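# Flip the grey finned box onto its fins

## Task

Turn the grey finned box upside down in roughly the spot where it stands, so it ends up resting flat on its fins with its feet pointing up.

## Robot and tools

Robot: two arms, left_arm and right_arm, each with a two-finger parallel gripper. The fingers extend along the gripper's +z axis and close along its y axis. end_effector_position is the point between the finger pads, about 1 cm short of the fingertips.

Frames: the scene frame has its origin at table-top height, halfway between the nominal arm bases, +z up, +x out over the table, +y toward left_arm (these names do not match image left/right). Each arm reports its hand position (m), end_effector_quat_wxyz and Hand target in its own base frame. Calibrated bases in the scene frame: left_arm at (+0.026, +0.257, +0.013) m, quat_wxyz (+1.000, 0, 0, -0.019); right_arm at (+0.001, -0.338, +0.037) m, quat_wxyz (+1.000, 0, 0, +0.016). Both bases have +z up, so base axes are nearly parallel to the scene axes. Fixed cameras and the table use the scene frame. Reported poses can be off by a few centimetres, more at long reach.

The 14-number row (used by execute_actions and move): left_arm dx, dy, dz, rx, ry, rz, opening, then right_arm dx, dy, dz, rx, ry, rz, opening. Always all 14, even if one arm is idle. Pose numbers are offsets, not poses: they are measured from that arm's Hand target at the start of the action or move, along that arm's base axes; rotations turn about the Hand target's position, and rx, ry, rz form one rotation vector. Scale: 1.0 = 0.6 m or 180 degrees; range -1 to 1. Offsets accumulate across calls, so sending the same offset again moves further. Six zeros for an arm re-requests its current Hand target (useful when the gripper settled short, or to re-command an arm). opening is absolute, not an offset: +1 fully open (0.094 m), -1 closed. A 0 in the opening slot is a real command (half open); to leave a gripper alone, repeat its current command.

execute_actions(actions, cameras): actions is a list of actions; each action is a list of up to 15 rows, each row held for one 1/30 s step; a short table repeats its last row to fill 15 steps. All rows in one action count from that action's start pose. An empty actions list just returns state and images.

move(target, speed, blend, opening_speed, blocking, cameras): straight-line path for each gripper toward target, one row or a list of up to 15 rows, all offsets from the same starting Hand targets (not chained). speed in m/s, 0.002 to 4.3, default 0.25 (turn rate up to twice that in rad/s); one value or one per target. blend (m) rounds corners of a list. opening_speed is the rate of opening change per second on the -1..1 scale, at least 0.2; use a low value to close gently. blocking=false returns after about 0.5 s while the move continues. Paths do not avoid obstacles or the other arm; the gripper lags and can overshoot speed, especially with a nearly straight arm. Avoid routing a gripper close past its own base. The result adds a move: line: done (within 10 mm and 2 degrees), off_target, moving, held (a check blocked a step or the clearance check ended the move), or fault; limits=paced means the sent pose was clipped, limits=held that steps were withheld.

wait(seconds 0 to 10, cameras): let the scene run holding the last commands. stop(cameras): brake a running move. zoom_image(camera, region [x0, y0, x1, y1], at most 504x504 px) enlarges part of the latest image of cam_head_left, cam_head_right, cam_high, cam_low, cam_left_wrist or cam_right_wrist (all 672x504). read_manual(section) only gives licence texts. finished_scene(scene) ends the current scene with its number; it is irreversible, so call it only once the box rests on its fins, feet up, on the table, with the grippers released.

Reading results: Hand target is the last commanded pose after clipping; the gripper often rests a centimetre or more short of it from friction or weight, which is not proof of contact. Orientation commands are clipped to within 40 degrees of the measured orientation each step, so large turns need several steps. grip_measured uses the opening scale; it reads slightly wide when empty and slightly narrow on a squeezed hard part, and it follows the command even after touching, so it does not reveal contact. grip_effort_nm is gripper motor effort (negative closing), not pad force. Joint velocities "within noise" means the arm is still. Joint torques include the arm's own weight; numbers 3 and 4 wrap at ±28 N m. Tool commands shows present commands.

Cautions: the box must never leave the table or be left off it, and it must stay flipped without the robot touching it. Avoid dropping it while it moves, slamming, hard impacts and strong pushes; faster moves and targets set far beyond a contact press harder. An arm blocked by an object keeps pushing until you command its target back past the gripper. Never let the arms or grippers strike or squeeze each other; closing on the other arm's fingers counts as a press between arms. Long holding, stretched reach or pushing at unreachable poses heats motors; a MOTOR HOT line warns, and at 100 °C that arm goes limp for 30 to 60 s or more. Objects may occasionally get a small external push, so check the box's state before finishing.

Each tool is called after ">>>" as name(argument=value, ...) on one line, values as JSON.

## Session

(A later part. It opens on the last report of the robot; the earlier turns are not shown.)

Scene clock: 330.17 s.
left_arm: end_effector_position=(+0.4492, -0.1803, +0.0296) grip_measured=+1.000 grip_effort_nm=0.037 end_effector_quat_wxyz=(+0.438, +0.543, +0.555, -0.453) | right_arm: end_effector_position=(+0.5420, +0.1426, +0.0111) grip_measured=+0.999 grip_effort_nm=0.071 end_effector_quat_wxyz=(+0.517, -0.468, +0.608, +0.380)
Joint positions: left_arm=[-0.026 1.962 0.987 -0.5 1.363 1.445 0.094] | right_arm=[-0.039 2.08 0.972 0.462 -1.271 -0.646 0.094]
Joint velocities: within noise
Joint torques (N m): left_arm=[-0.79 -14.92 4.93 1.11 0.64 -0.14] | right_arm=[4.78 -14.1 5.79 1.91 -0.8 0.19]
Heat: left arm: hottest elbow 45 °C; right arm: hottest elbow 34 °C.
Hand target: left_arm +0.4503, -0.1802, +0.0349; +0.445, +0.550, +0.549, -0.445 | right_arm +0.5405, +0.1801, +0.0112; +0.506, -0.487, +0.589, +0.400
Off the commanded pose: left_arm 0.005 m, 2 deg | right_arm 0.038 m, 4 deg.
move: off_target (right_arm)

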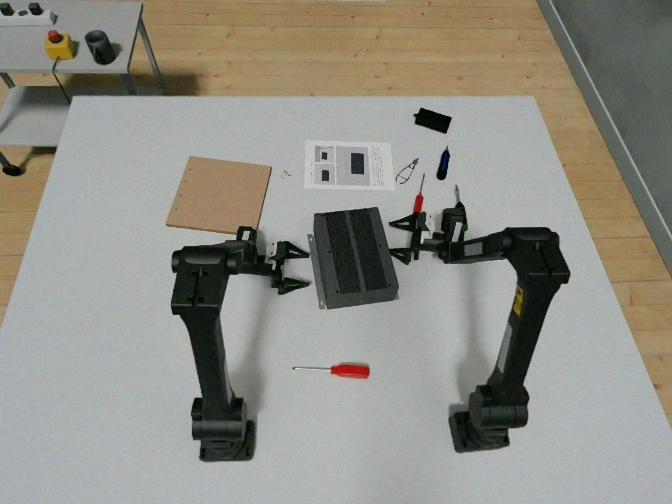

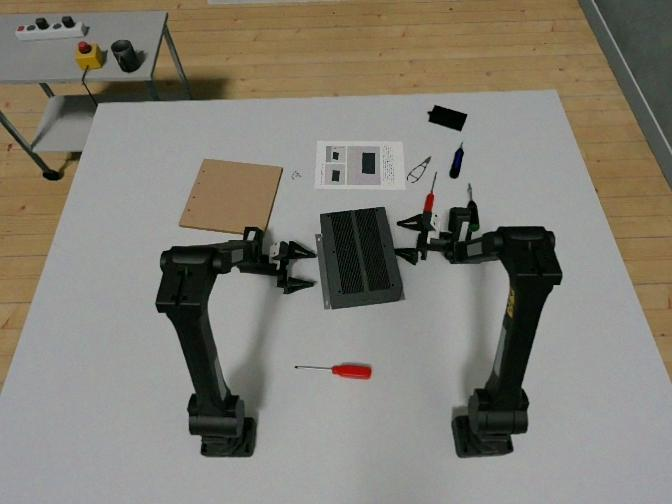

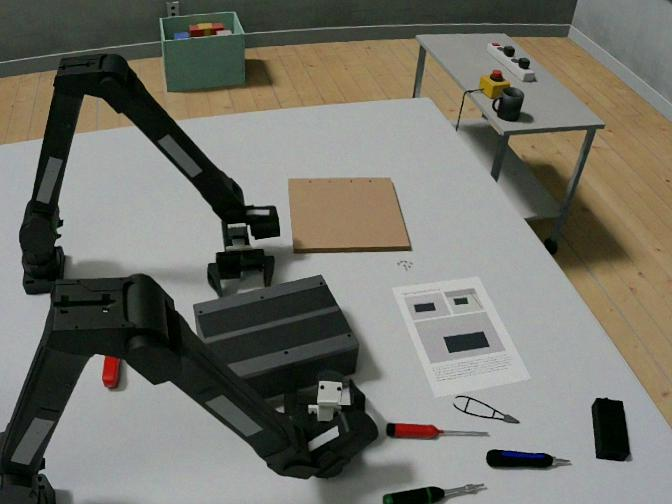

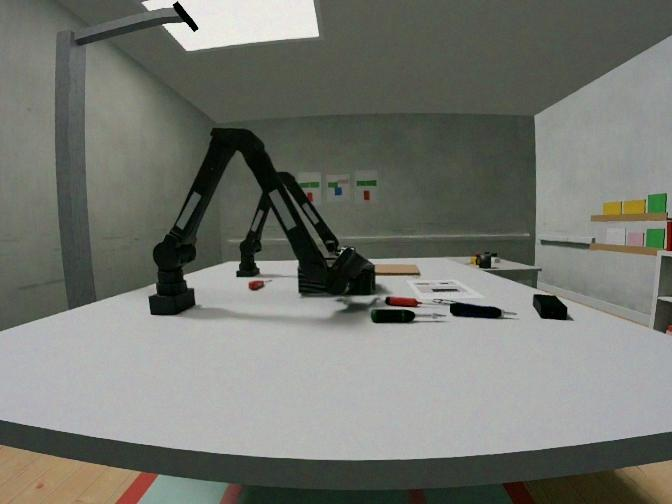

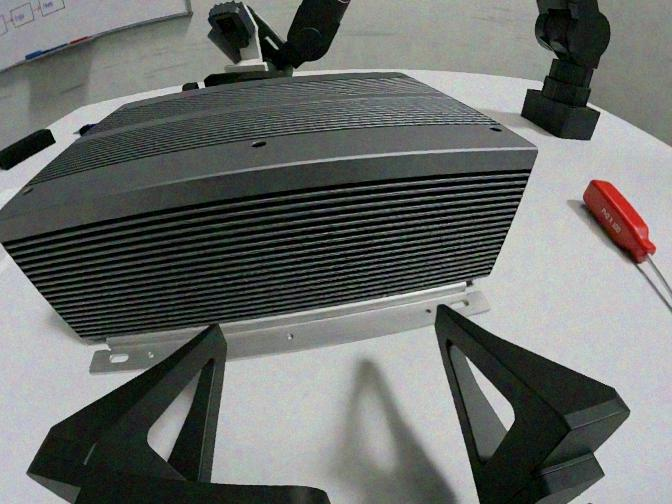

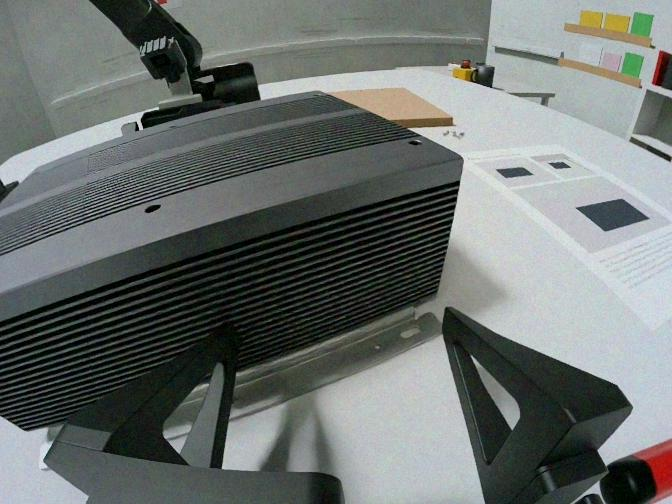

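>>> move(target=[[0,0,0,0,0,0,1,0.0,-0.13,0,0,0,0,1],[0,0,0,0,0,0,1,-0.136,-0.13,0,0,0,0.03,1],[-0.0,-0.03,0,0,0,0,1,-0.136,-0.07,0,0,0,0.07,1],[-0.06,-0.285,0,0,0,-0.07,1,-0.158,0.187,0.0,0,0,0.144,1]], speed=[0.2,0.2,0.12,0.1])

Scene clock: 346.77 s.
left_arm: end_effector_position=(+0.4552, -0.2141, +0.0316) grip_measured=+1.000 grip_effort_nm=0.037 end_effector_quat_wxyz=(+0.440, +0.538, +0.573, -0.435) | right_arm: end_effector_position=(+0.4602, +0.1583, +0.0105) grip_measured=+1.000 grip_effort_nm=-0.007 end_effector_quat_wxyz=(-0.448, +0.552, -0.541, -0.450)
Joint positions: left_arm=[-0.104 1.922 0.897 -0.02 1.295 1.002 0.094] | right_arm=[-0.021 2.061 1.087 -0.763 -1.373 -1.748 0.094]
Joint velocities: within noise
Joint torques (N m): left_arm=[-22.3 -11.81 7.9 1.94 1.92 -0.16] | right_arm=[19.25 -13.04 7.57 0.8 -2.04 0.26]
Heat: left arm: hottest elbow 42 °C; right arm: hottest elbow 35 °C.
Hand target: left_arm +0.4142, -0.3512, +0.0348; +0.393, +0.607, +0.486, -0.491 | right_arm +0.4456, +0.2924, +0.0111; -0.403, +0.606, -0.465, -0.504
Off the commanded pose: left_arm 0.143 m, 15 deg | right_arm 0.135 m, 13 deg.
move: off_target (left_arm, right_arm)

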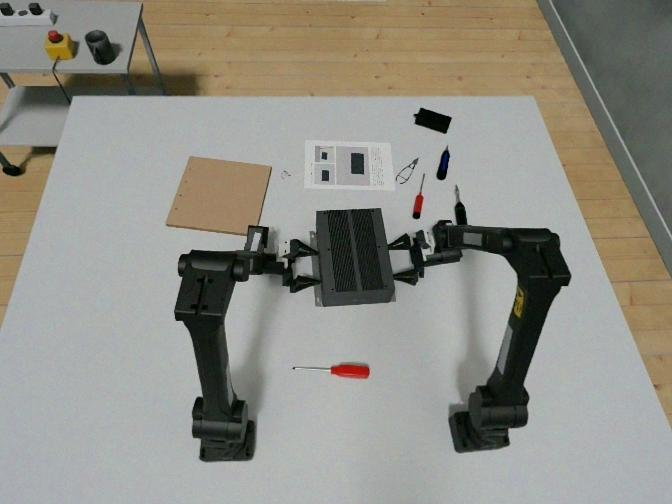

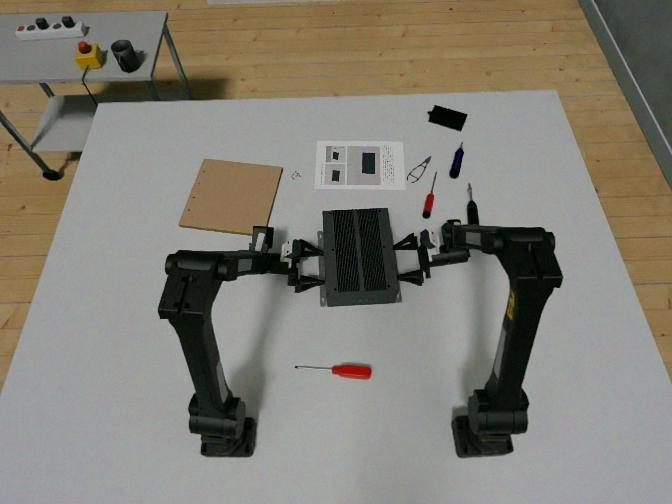

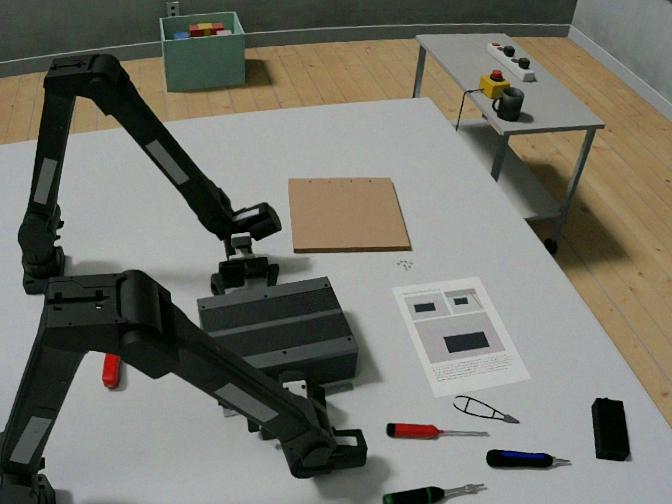

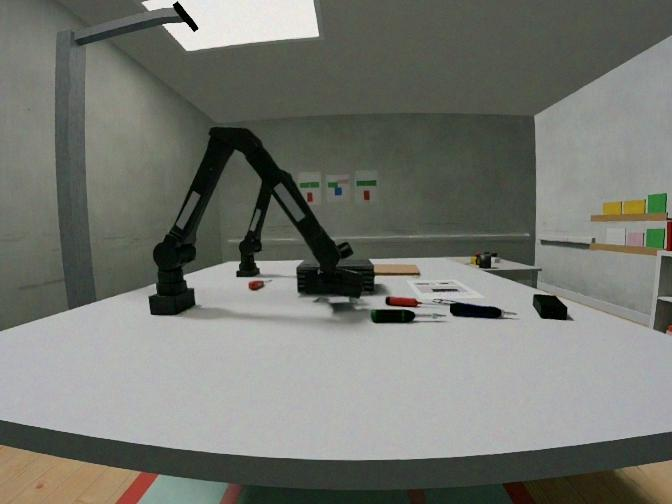

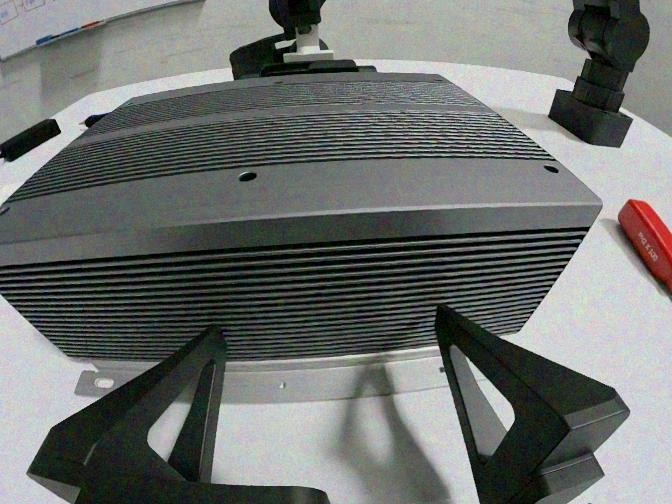

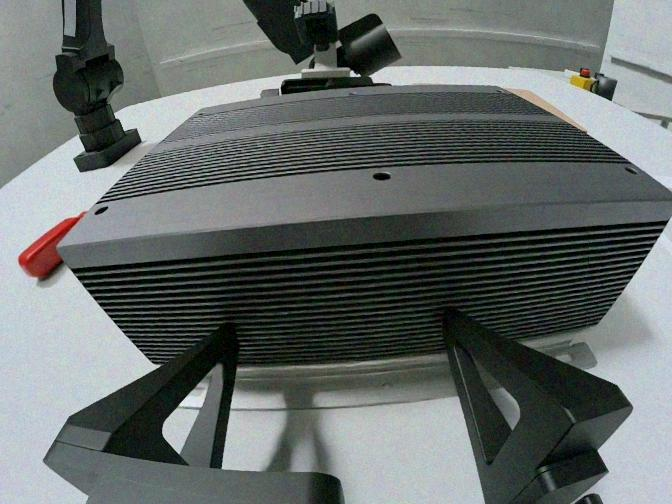

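>>> move(target=[0.01,0,0.11,0.0,0.03,0,1,0.01,0.0,0.11,0.0,0.03,0.0,1], speed=0.05, cameras=["cam_low","cam_left_wrist","cam_right_wrist"])

Scene clock: 356.47 s.
left_arm: end_effector_position=(+0.4474, -0.2156, +0.0418) grip_measured=+1.000 grip_effort_nm=0.032 end_effector_quat_wxyz=(+0.388, +0.499, +0.616, -0.471) | right_arm: end_effector_position=(+0.4591, +0.1580, +0.0215) grip_measured=+1.000 grip_effort_nm=-0.017 end_effector_quat_wxyz=(+0.395, -0.511, +0.581, +0.495)
Joint positions: left_arm=[-0.109 1.887 0.913 -0.18 1.287 0.938 0.094] | right_arm=[-0.021 2.068 1.141 -0.976 -1.36 -1.734 0.094]
Joint velocities: within noise
Joint torques (N m): left_arm=[-21.77 -17.67 10.54 1.02 3.76 -0.31] | right_arm=[19.25 -21.07 8.2 -1.1 -3.79 -0.12]
Heat: left arm: hottest elbow 42 °C; right arm: hottest elbow 35 °C.
Hand target: left_arm +0.4202, -0.3513, +0.1009; +0.370, +0.583, +0.504, -0.519 | right_arm +0.4516, +0.2923, +0.0771; +0.381, -0.582, +0.483, +0.531
Off the commanded pose: left_arm 0.150 m, 17 deg | right_arm 0.146 m, 14 deg.
move: off_target (left_arm, right_arm)
Images, in order (width x height): cam_low 672x504, cam_left_wrist 672x504, cam_right_wrist 672x504.

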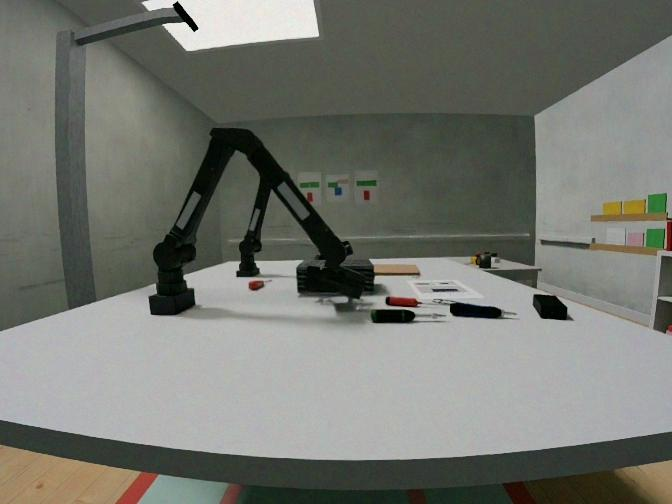

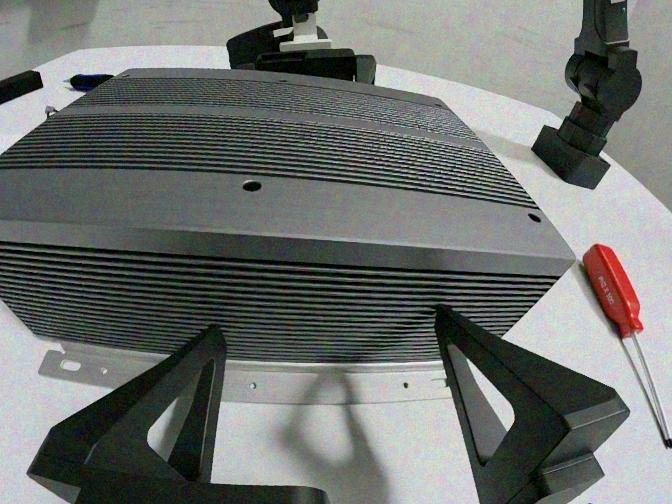

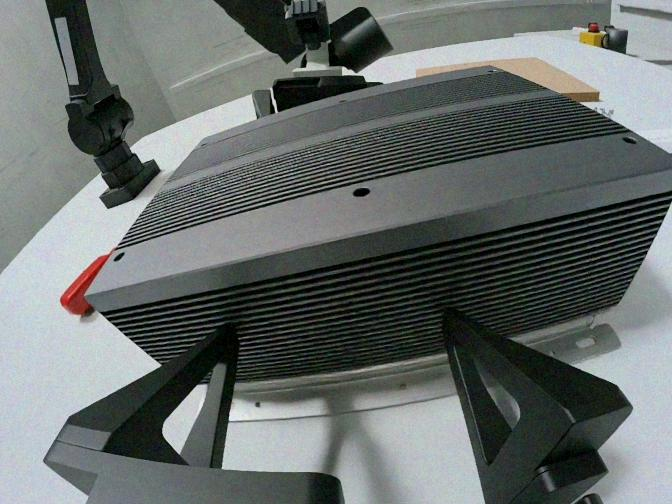

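>>> move(target=[0.005,0,0.06,0.0,0.02,0,1,0.005,0.0,0.06,0.0,0.02,0.0,1], speed=0.05, cameras=["cam_low","cam_left_wrist"])

Scene clock: 366.17 s.
left_arm: end_effector_position=(+0.4148, -0.3436, +0.1319) grip_measured=+1.000 grip_effort_nm=0.037 end_effector_quat_wxyz=(+0.349, +0.562, +0.521, -0.540) | right_arm: end_effector_position=(+0.4534, +0.2938, +0.1110) grip_measured=+1.000 grip_effort_nm=-0.012 end_effector_quat_wxyz=(-0.363, +0.565, -0.493, -0.553)
Joint positions: left_arm=[-0.374 1.791 1.032 -0.2 1.357 0.773 0.094] | right_arm=[0.255 1.975 1.274 -1 -1.444 -1.565 0.094]
Joint velocities: within noise
Joint torques (N m): left_arm=[-1.49 -12.86 9.4 1.85 0.53 -0.32] | right_arm=[-1.08 -16.44 5.53 0.65 -0.61 0.06]
Heat: left arm: hottest elbow 43 °C; right arm: hottest elbow 36 °C.
Hand target: left_arm +0.4233, -0.3511, +0.1370; +0.354, +0.566, +0.515, -0.537 | right_arm +0.4546, +0.2924, +0.1131; -0.366, +0.565, -0.495, -0.550
Off the commanded pose: left_arm 0.012 m, 1 deg | right_arm 0.003 m, 0 deg.
move: off_target (left_arm)
Images, in order (width x height): cam_low 672x504, cam_left_wrist 672x504.

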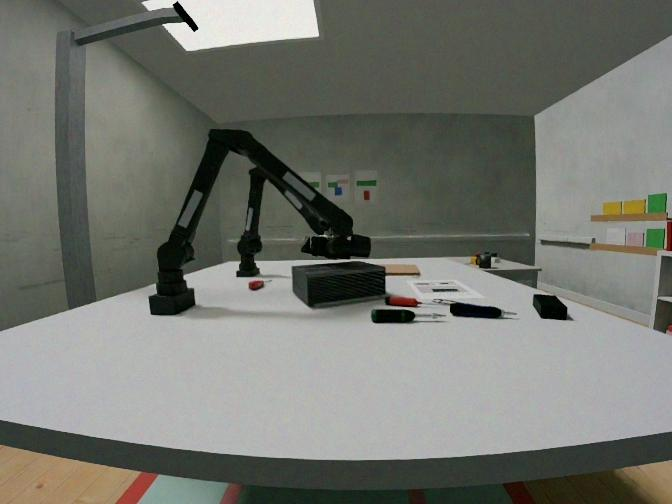

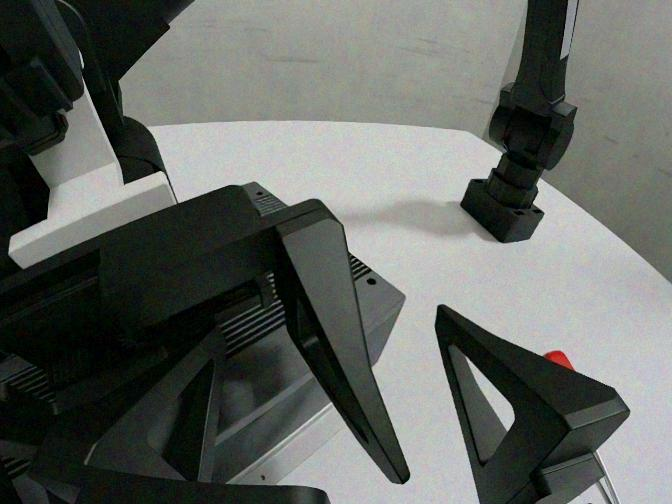

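>>> move(target=[[0,0.08,0.04,0,0,0,1,0,-0.08,0.09,0,0,0,1],[0.0,0.3,0.1,0,0,0,1,0.0,-0.3,0.1,0,0,0,1]], speed=[0.08,0.2], cameras=["cam_head_left","cam_low","cam_left_wrist","cam_right_wrist"])

Scene clock: 383.63 s.
left_arm: end_effector_position=(+0.4136, -0.1698, +0.1958) grip_measured=+1.000 grip_effort_nm=0.037 end_effector_quat_wxyz=(+0.364, +0.556, +0.547, -0.510) | right_arm: end_effector_position=(+0.4480, +0.1163, +0.1625) grip_measured=+1.000 grip_effort_nm=-0.017 end_effector_quat_wxyz=(-0.358, +0.540, -0.582, -0.492)
Joint positions: left_arm=[-0.009 1.76 1.217 -1.667 1.298 2.071 0.094] | right_arm=[-0.102 1.866 1.288 -1.676 -1.228 -2.089 0.094]
Joint velocities: within noise
Joint torques (N m): left_arm=[-1.14 -10.99 9.59 -0.83 0.48 -0.07] | right_arm=[-0.91 -15.56 7.66 -1.02 -0.48 -0.12]
Heat: left arm: hottest elbow 43 °C; right arm: hottest elbow 37 °C.
Hand target: left_arm +0.4233, -0.1711, +0.1970; +0.354, +0.566, +0.515, -0.537 | right_arm +0.4546, +0.1123, +0.1731; -0.366, +0.565, -0.495, -0.550
Off the commanded pose: left_arm 0.010 m, 5 deg | right_arm 0.013 m, 12 deg.
joint sent to its limit (left arm) — joint 4 (wrist pitch), lower limit. The joint targets are off in orientation, not in position.
joint sent to its limit (right arm) — joint 4 (wrist pitch), lower limit; joint 6 (wrist roll), lower limit. The joint targets are off in orientation, not in position.
move: off_target (left_arm, right_arm)
Images, in order (width x height): cam_head_left 672x504, cam_low 672x504, cam_left_wrist 672x504, cam_right_wrist 672x504.

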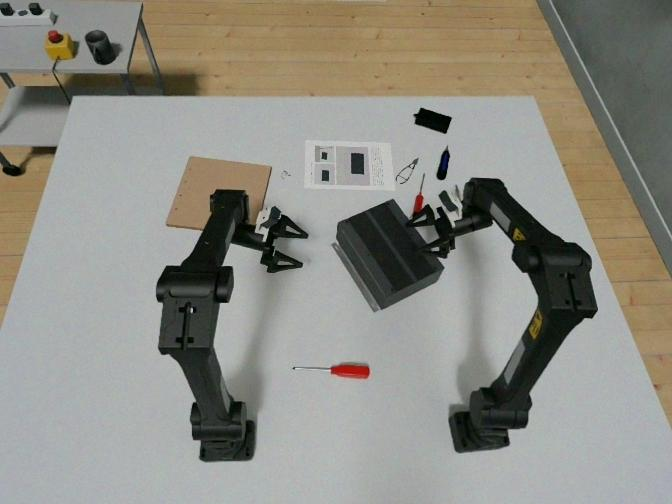

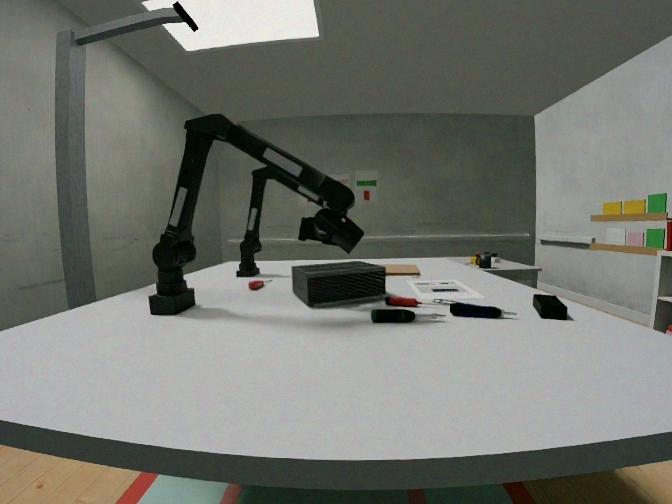

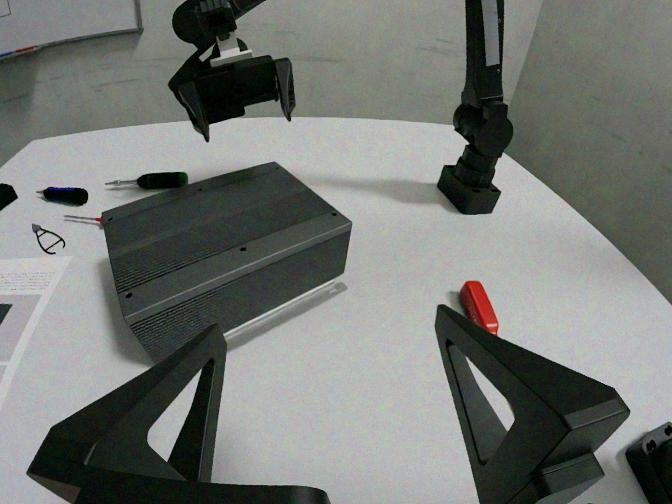

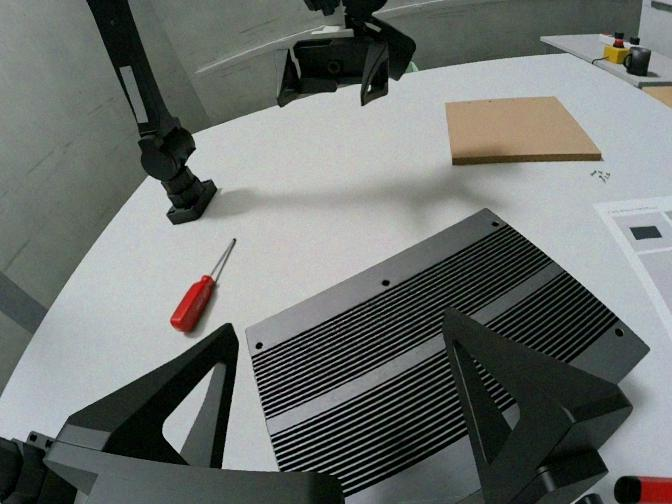

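>>> move(target=[[0.128,-0.05,-0.16,0.005,-0.05,0.07,1,-0.058,-0.22,-0.12,-0.005,-0.05,-0.1,1],[0.161,-0.115,-0.27,0.005,-0.05,0.07,1,-0.058,-0.2,-0.27,-0.005,-0.05,-0.1,1],[0.178,-0.248,-0.27,0.005,-0.05,0.07,1,-0.045,-0.08,-0.27,-0.005,-0.05,-0.08,1],[0.378,-0.21,-0.27,0.005,-0.05,0.07,1,-0.25,-0.03,-0.27,-0.005,-0.05,-0.08,1]], speed=[0.25,0.2,0.12,0.1])

Scene clock: 409.33 s.
left_arm: end_effector_position=(+0.6402, -0.2872, +0.0386) grip_measured=+1.000 grip_effort_nm=0.032 end_effector_quat_wxyz=(+0.444, +0.541, +0.557, -0.446) | right_arm: end_effector_position=(+0.3227, +0.0749, +0.0130) grip_measured=+1.000 grip_effort_nm=-0.042 end_effector_quat_wxyz=(+0.478, -0.510, +0.596, +0.394)
Joint positions: left_arm=[-0.184 2.252 1.527 -0.101 1.286 0.789 0.094] | right_arm=[-0.295 1.868 0.682 -0.857 -1.307 -2.075 0.094]
Joint velocities: within noise
Joint torques (N m): left_arm=[-1.73 -17.9 11.15 1.36 0.58 -0.12] | right_arm=[3.72 -10.7 -0.02 -0.36 -0.41 -0.3]
Heat: left arm: hottest elbow 44 °C; right arm: hottest elbow 36 °C.
Hand target: left_arm +0.6501, -0.2972, +0.0350; +0.446, +0.549, +0.549, -0.445 | right_arm +0.3046, +0.0942, +0.0111; +0.465, -0.543, +0.536, +0.450
Off the commanded pose: left_arm 0.014 m, 1 deg | right_arm 0.027 m, 10 deg.
joint sent to its limit (right arm) — joint 6 (wrist roll), lower limit. The joint targets are off in orientation, not in position.
move: off_target (left_arm, right_arm)

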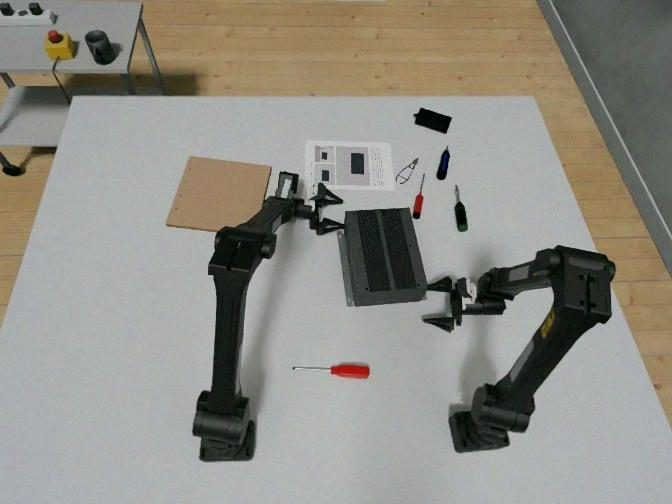

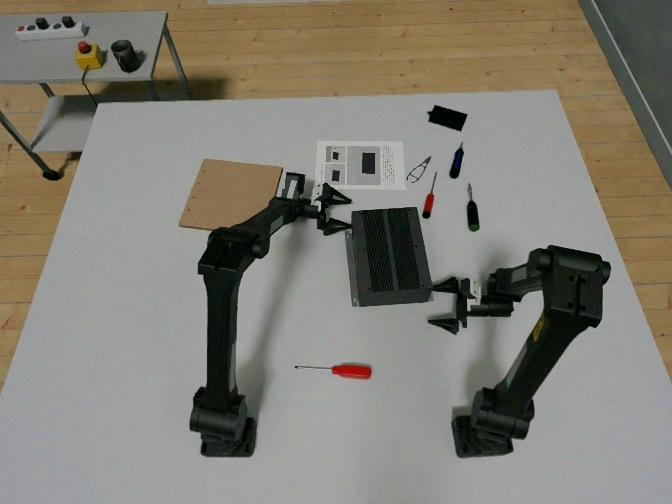

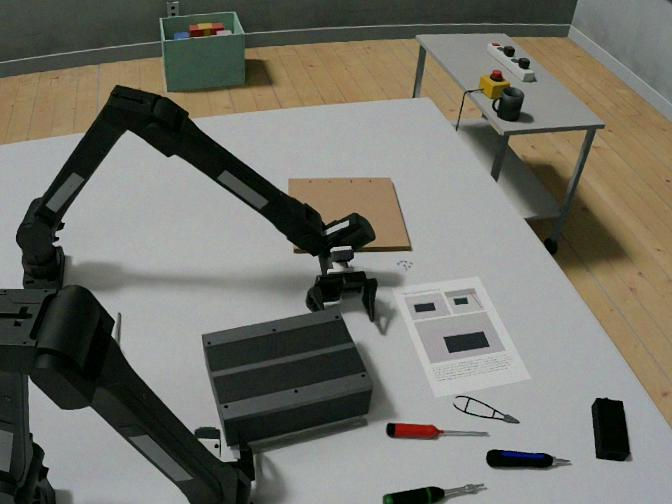

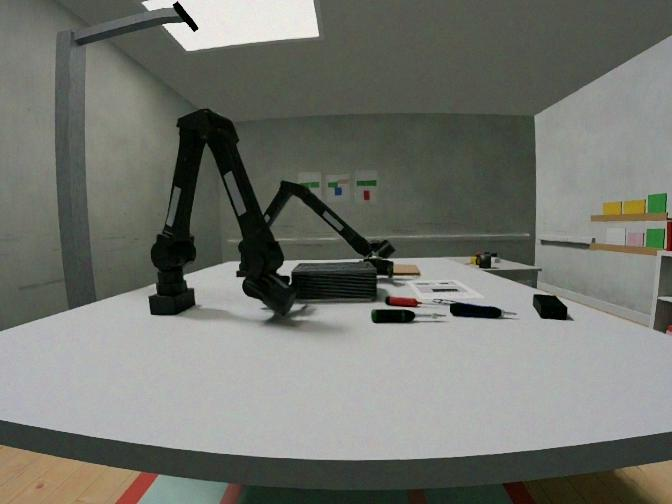

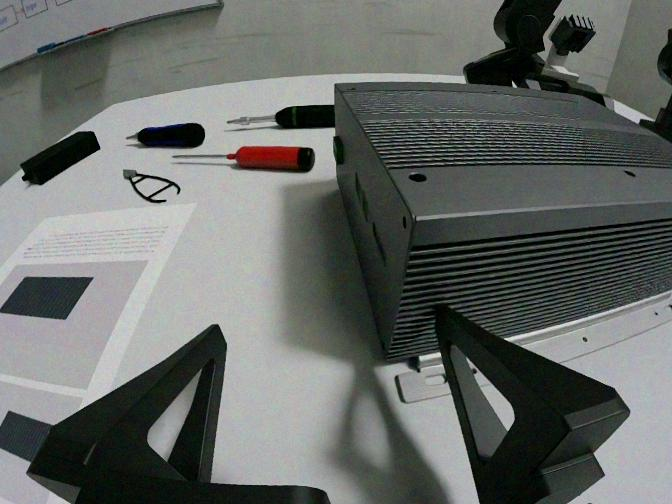

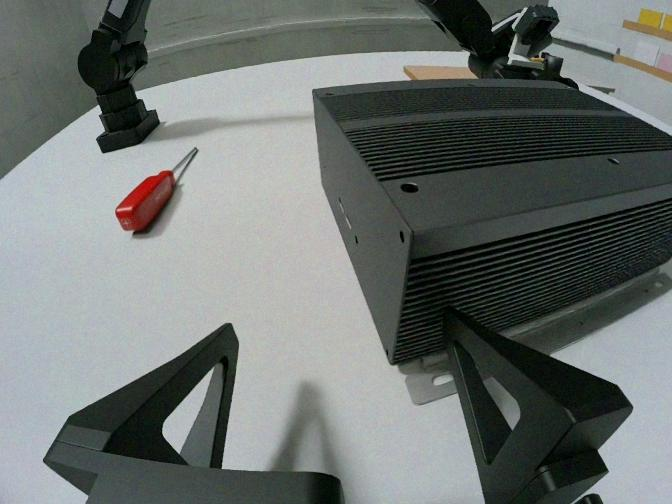

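>>> move(target=[[0.0,0.16,0,0,0,0,1,0.0,-0.124,0,0,0,0,1],[-0.2,0.245,0,0,0,0,1,0.226,-0.124,0.0,0,0,0,1],[-0.35,0.245,0,0,0,0,1,0.226,0.166,0.0,0,0,0.03,1]], speed=[0.25,0.25,0.12], cameras=["cam_head_left","cam_left_wrist","cam_right_wrist"])

Scene clock: 425.10 s.
left_arm: end_effector_position=(+0.4396, -0.1537, +0.0298) grip_measured=+1.000 grip_effort_nm=0.032 end_effector_quat_wxyz=(+0.442, +0.546, +0.551, -0.451) | right_arm: end_effector_position=(+0.4479, +0.1658, +0.0086) grip_measured=+1.000 grip_effort_nm=-0.032 end_effector_quat_wxyz=(-0.455, +0.551, -0.526, -0.461)
Joint positions: left_arm=[0.034 1.983 1.024 -0.803 1.362 1.753 0.094] | right_arm=[-0.007 2.071 1.07 -0.79 -1.405 -1.81 0.094]
Joint velocities: within noise
Joint torques (N m): left_arm=[-0.15 -15.03 4.79 -0.09 0.62 -0.06] | right_arm=[3.78 -14.97 4 0.54 -0.67 0.12]
Heat: left arm: hottest elbow 43 °C; right arm: hottest elbow 36 °C.
Hand target: left_arm +0.4401, -0.1502, +0.0350; +0.446, +0.549, +0.549, -0.445 | right_arm +0.4401, +0.1939, +0.0111; -0.443, +0.567, -0.510, -0.471
Off the commanded pose: left_arm 0.006 m, 1 deg | right_arm 0.029 m, 3 deg.
move: off_target (right_arm)
Images, in order (width x height): cam_head_left 672x504, cam_left_wrist 672x504, cam_right_wrist 672x504.

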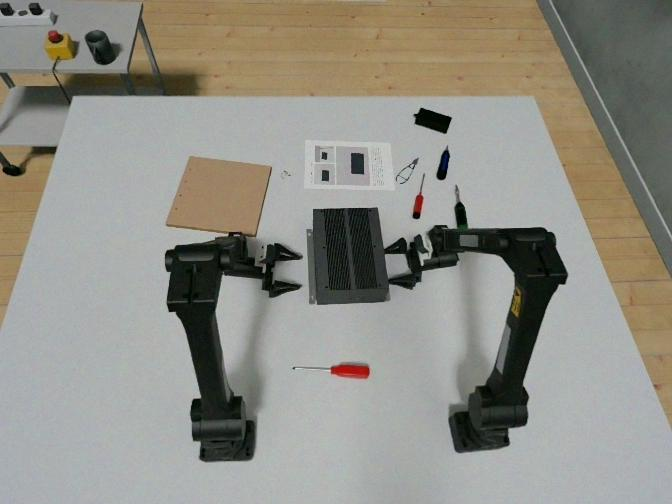

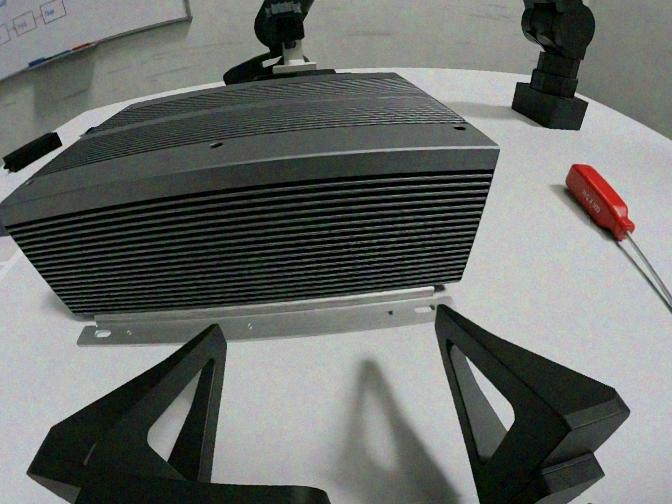

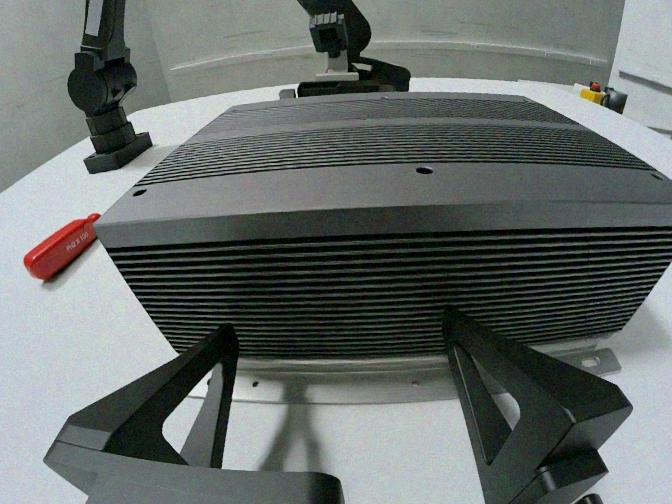

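>>> move(target=[[0.0,0.0,0,0,0,0,1,0.0,-0.1,0,0,0,0,1],[0.0,0.0,0,0,0,0,1,-0.042,-0.09,0.0,0,0,0,1],[0.0,-0.05,0,0,0,0,1,-0.042,-0.05,0.0,0,0,0.0,1],[-0.067,-0.352,0,0,0,-0.08,1,-0.075,0.229,0.0,0,0,0.08,1]], speed=[0.2,0.2,0.15,0.1])

Scene clock: 440.90 s.
left_arm: end_effector_position=(+0.4395, -0.2025, +0.0350) grip_measured=+1.000 grip_effort_nm=0.032 end_effector_quat_wxyz=(+0.444, +0.537, +0.565, -0.442) | right_arm: end_effector_position=(+0.4263, +0.1703, +0.0114) grip_measured=+0.999 grip_effort_nm=0.037 end_effector_quat_wxyz=(-0.439, +0.543, -0.535, -0.476)
Joint positions: left_arm=[-0.078 1.9 0.866 -0.087 1.33 1.087 0.094] | right_arm=[0.003 2.045 1.023 -0.819 -1.402 -1.812 0.094]
Joint velocities: within noise
Joint torques (N m): left_arm=[-25.93 -11.4 7.75 2.45 0.95 -0.49] | right_arm=[24.12 -13.39 5.86 1.48 -1.13 -0.01]
Heat: left arm: hottest elbow 41 °C; right arm: hottest elbow 35 °C.
Hand target: left_arm +0.3999, -0.3615, +0.0349; +0.386, +0.614, +0.476, -0.497 | right_arm +0.3951, +0.3313, +0.0110; -0.381, +0.627, -0.435, -0.523
Off the commanded pose: left_arm 0.164 m, 16 deg | right_arm 0.164 m, 17 deg.
move: off_target (left_arm, right_arm)

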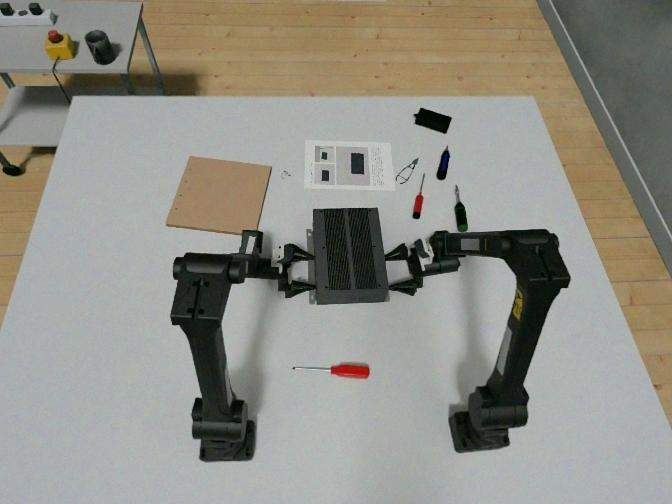

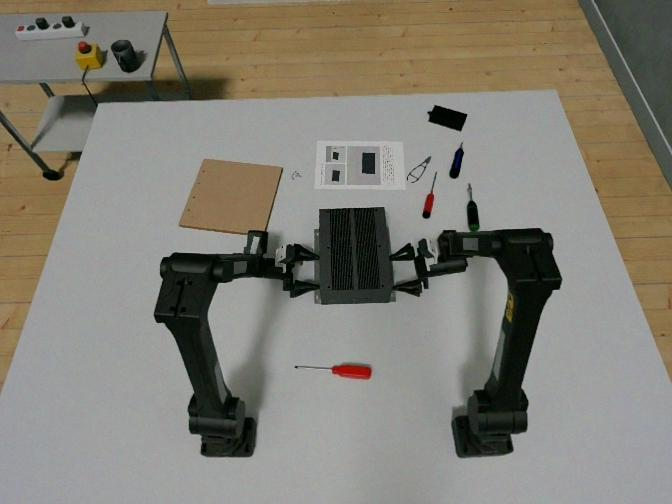

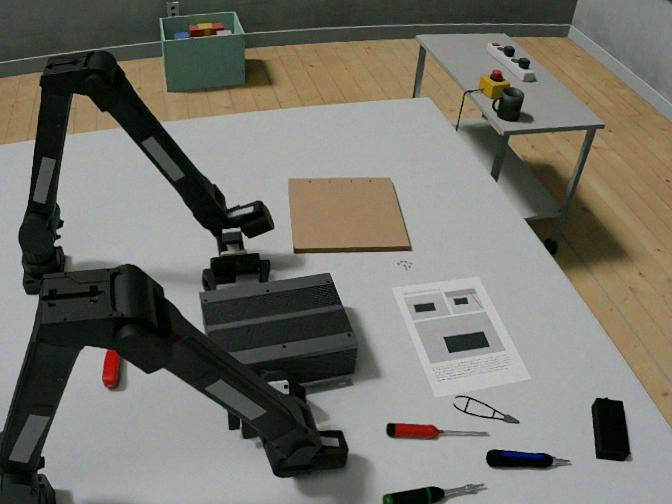

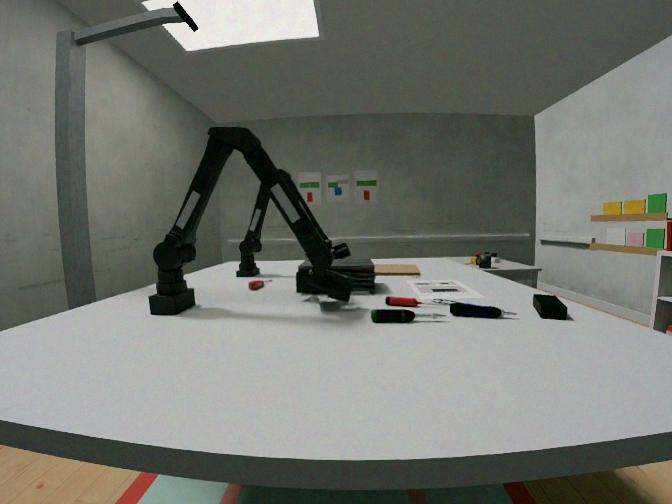

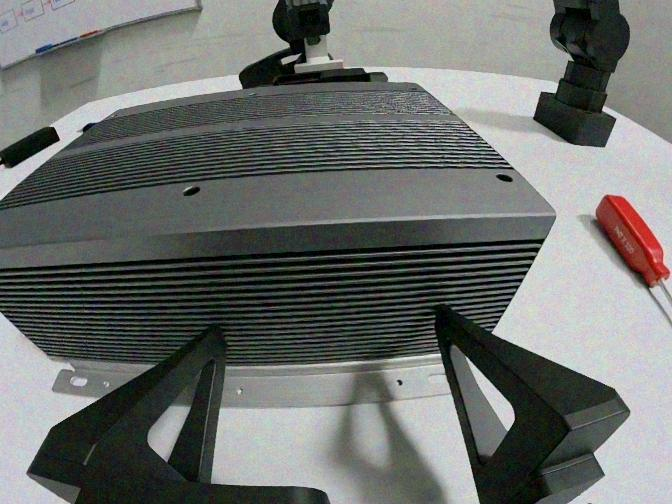

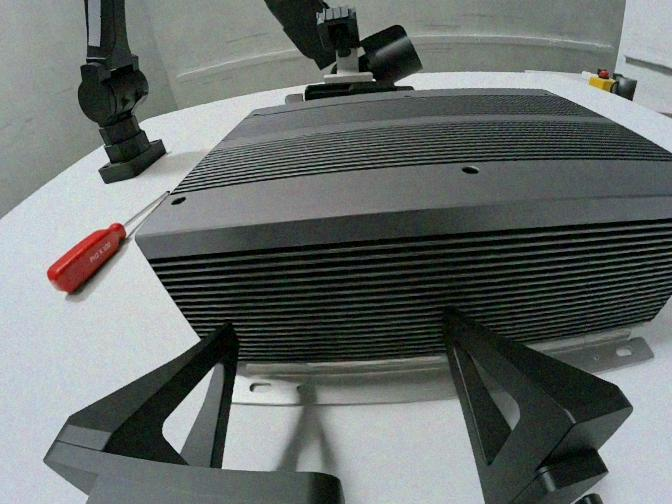

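>>> move(target=[0.01,0,0.09,0.0,0.03,0,1,0.01,0.0,0.09,0.0,0.03,0.0,1], speed=0.04, cameras=["cam_low","cam_left_wrist","cam_right_wrist"])

Scene clock: 449.57 s.
left_arm: end_effector_position=(+0.4358, -0.2036, +0.0428) grip_measured=+1.000 grip_effort_nm=0.027 end_effector_quat_wxyz=(+0.401, +0.513, +0.601, -0.463) | right_arm: end_effector_position=(+0.4253, +0.1700, +0.0226) grip_measured=+1.000 grip_effort_nm=0.007 end_effector_quat_wxyz=(+0.383, -0.496, +0.578, +0.522)
Joint positions: left_arm=[-0.084 1.87 0.892 -0.252 1.304 1.068 0.094] | right_arm=[0.003 2.05 1.068 -1.013 -1.393 -1.773 0.094]
Joint velocities: within noise
Joint torques (N m): left_arm=[-25.29 -15.44 10.41 1.42 3.43 -0.74] | right_arm=[23.94 -18.78 6.56 -0.43 -3.11 -0.75]
Heat: left arm: hottest elbow 41 °C; right arm: hottest elbow 35 °C.
Hand target: left_arm +0.4058, -0.3614, +0.0889; +0.363, +0.590, +0.494, -0.526 | right_arm +0.4011, +0.3313, +0.0650; +0.360, -0.601, +0.452, +0.552
Off the commanded pose: left_arm 0.167 m, 17 deg | right_arm 0.169 m, 19 deg.
move: off_target (left_arm, right_arm)
Images, in order (width x height): cam_low 672x504, cam_left_wrist 672x504, cam_right_wrist 672x504.

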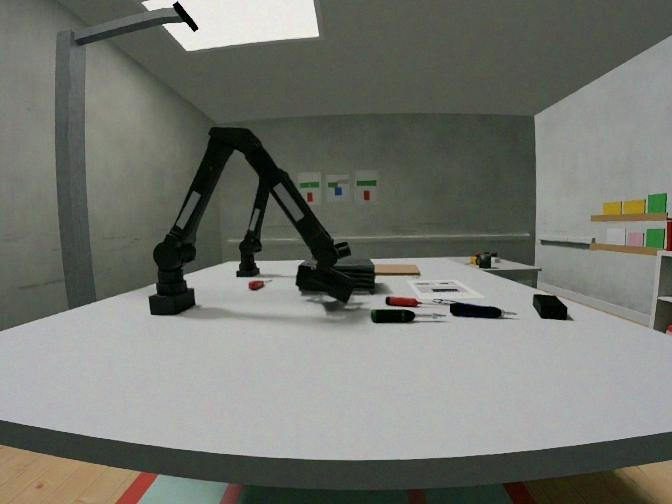

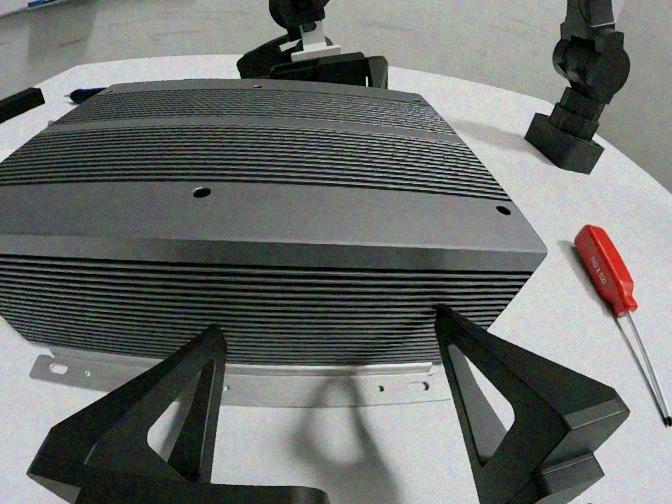

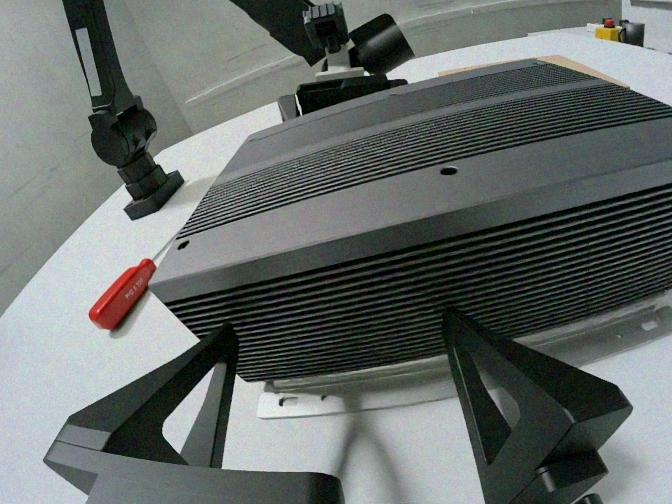

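>>> move(target=[0.0,0,0.035,0.0,0.0,0,1,0.0,0.0,0.035,0.0,0.0,0.0,1], speed=0.03, cameras=["cam_low","cam_left_wrist","cam_right_wrist"])

Scene clock: 468.00 s.
left_arm: end_effector_position=(+0.4282, -0.2055, +0.0502) grip_measured=+1.000 grip_effort_nm=0.022 end_effector_quat_wxyz=(+0.366, +0.477, +0.627, -0.494) | right_arm: end_effector_position=(+0.4190, +0.1699, +0.0266) grip_measured=+1.000 grip_effort_nm=-0.002 end_effector_quat_wxyz=(+0.362, -0.478, +0.593, +0.538)
Joint positions: left_arm=[-0.089 1.85 0.89 -0.316 1.314 0.984 0.094] | right_arm=[0.003 2.042 1.062 -1.061 -1.39 -1.747 0.094]
Joint velocities: within noise
Joint torques (N m): left_arm=[-25 -17.14 10.48 3.43 3.66 -0.13] | right_arm=[23.82 -21.54 7.27 -0.08 -3.57 -0.97]
Heat: left arm: hottest wrist yaw 46 °C; right arm: hottest wrist yaw 37 °C.
Hand target: left_arm +0.4058, -0.3614, +0.1099; +0.363, +0.590, +0.494, -0.526 | right_arm +0.4011, +0.3313, +0.0860; +0.360, -0.601, +0.452, +0.552
Off the commanded pose: left_arm 0.168 m, 20 deg | right_arm 0.173 m, 22 deg.
move: off_target (left_arm, right_arm)
Images, in order (width x height): cam_low 672x504, cam_left_wrist 672x504, cam_right_wrist 672x504.

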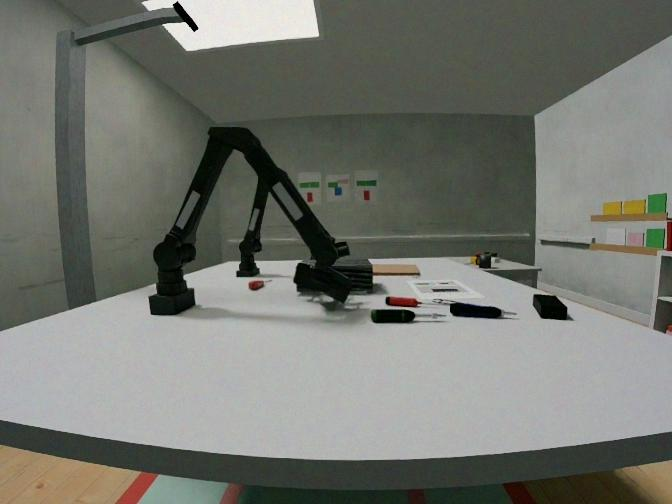

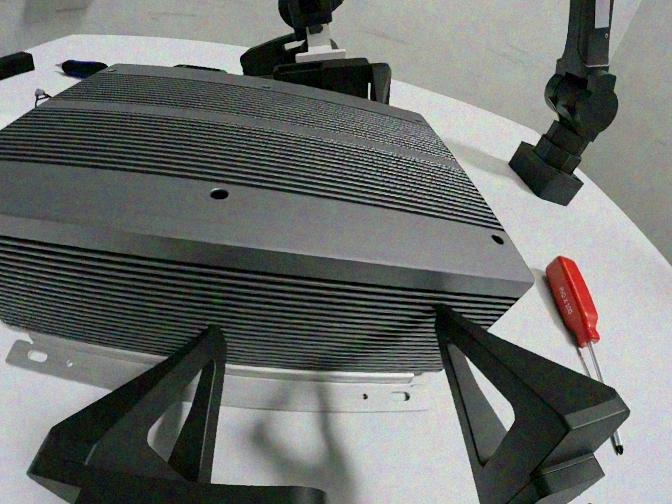

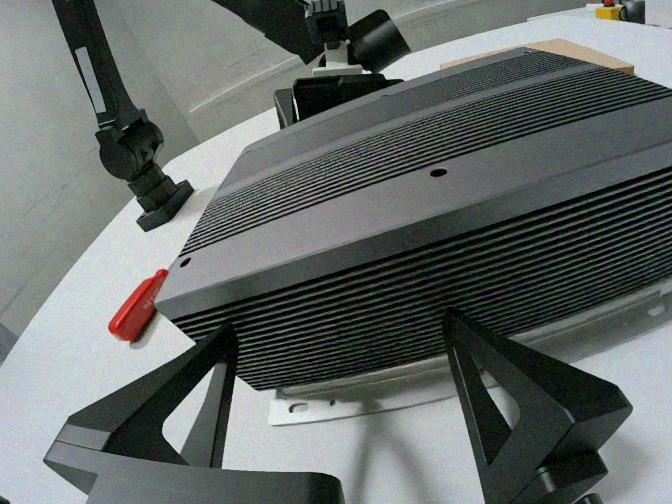

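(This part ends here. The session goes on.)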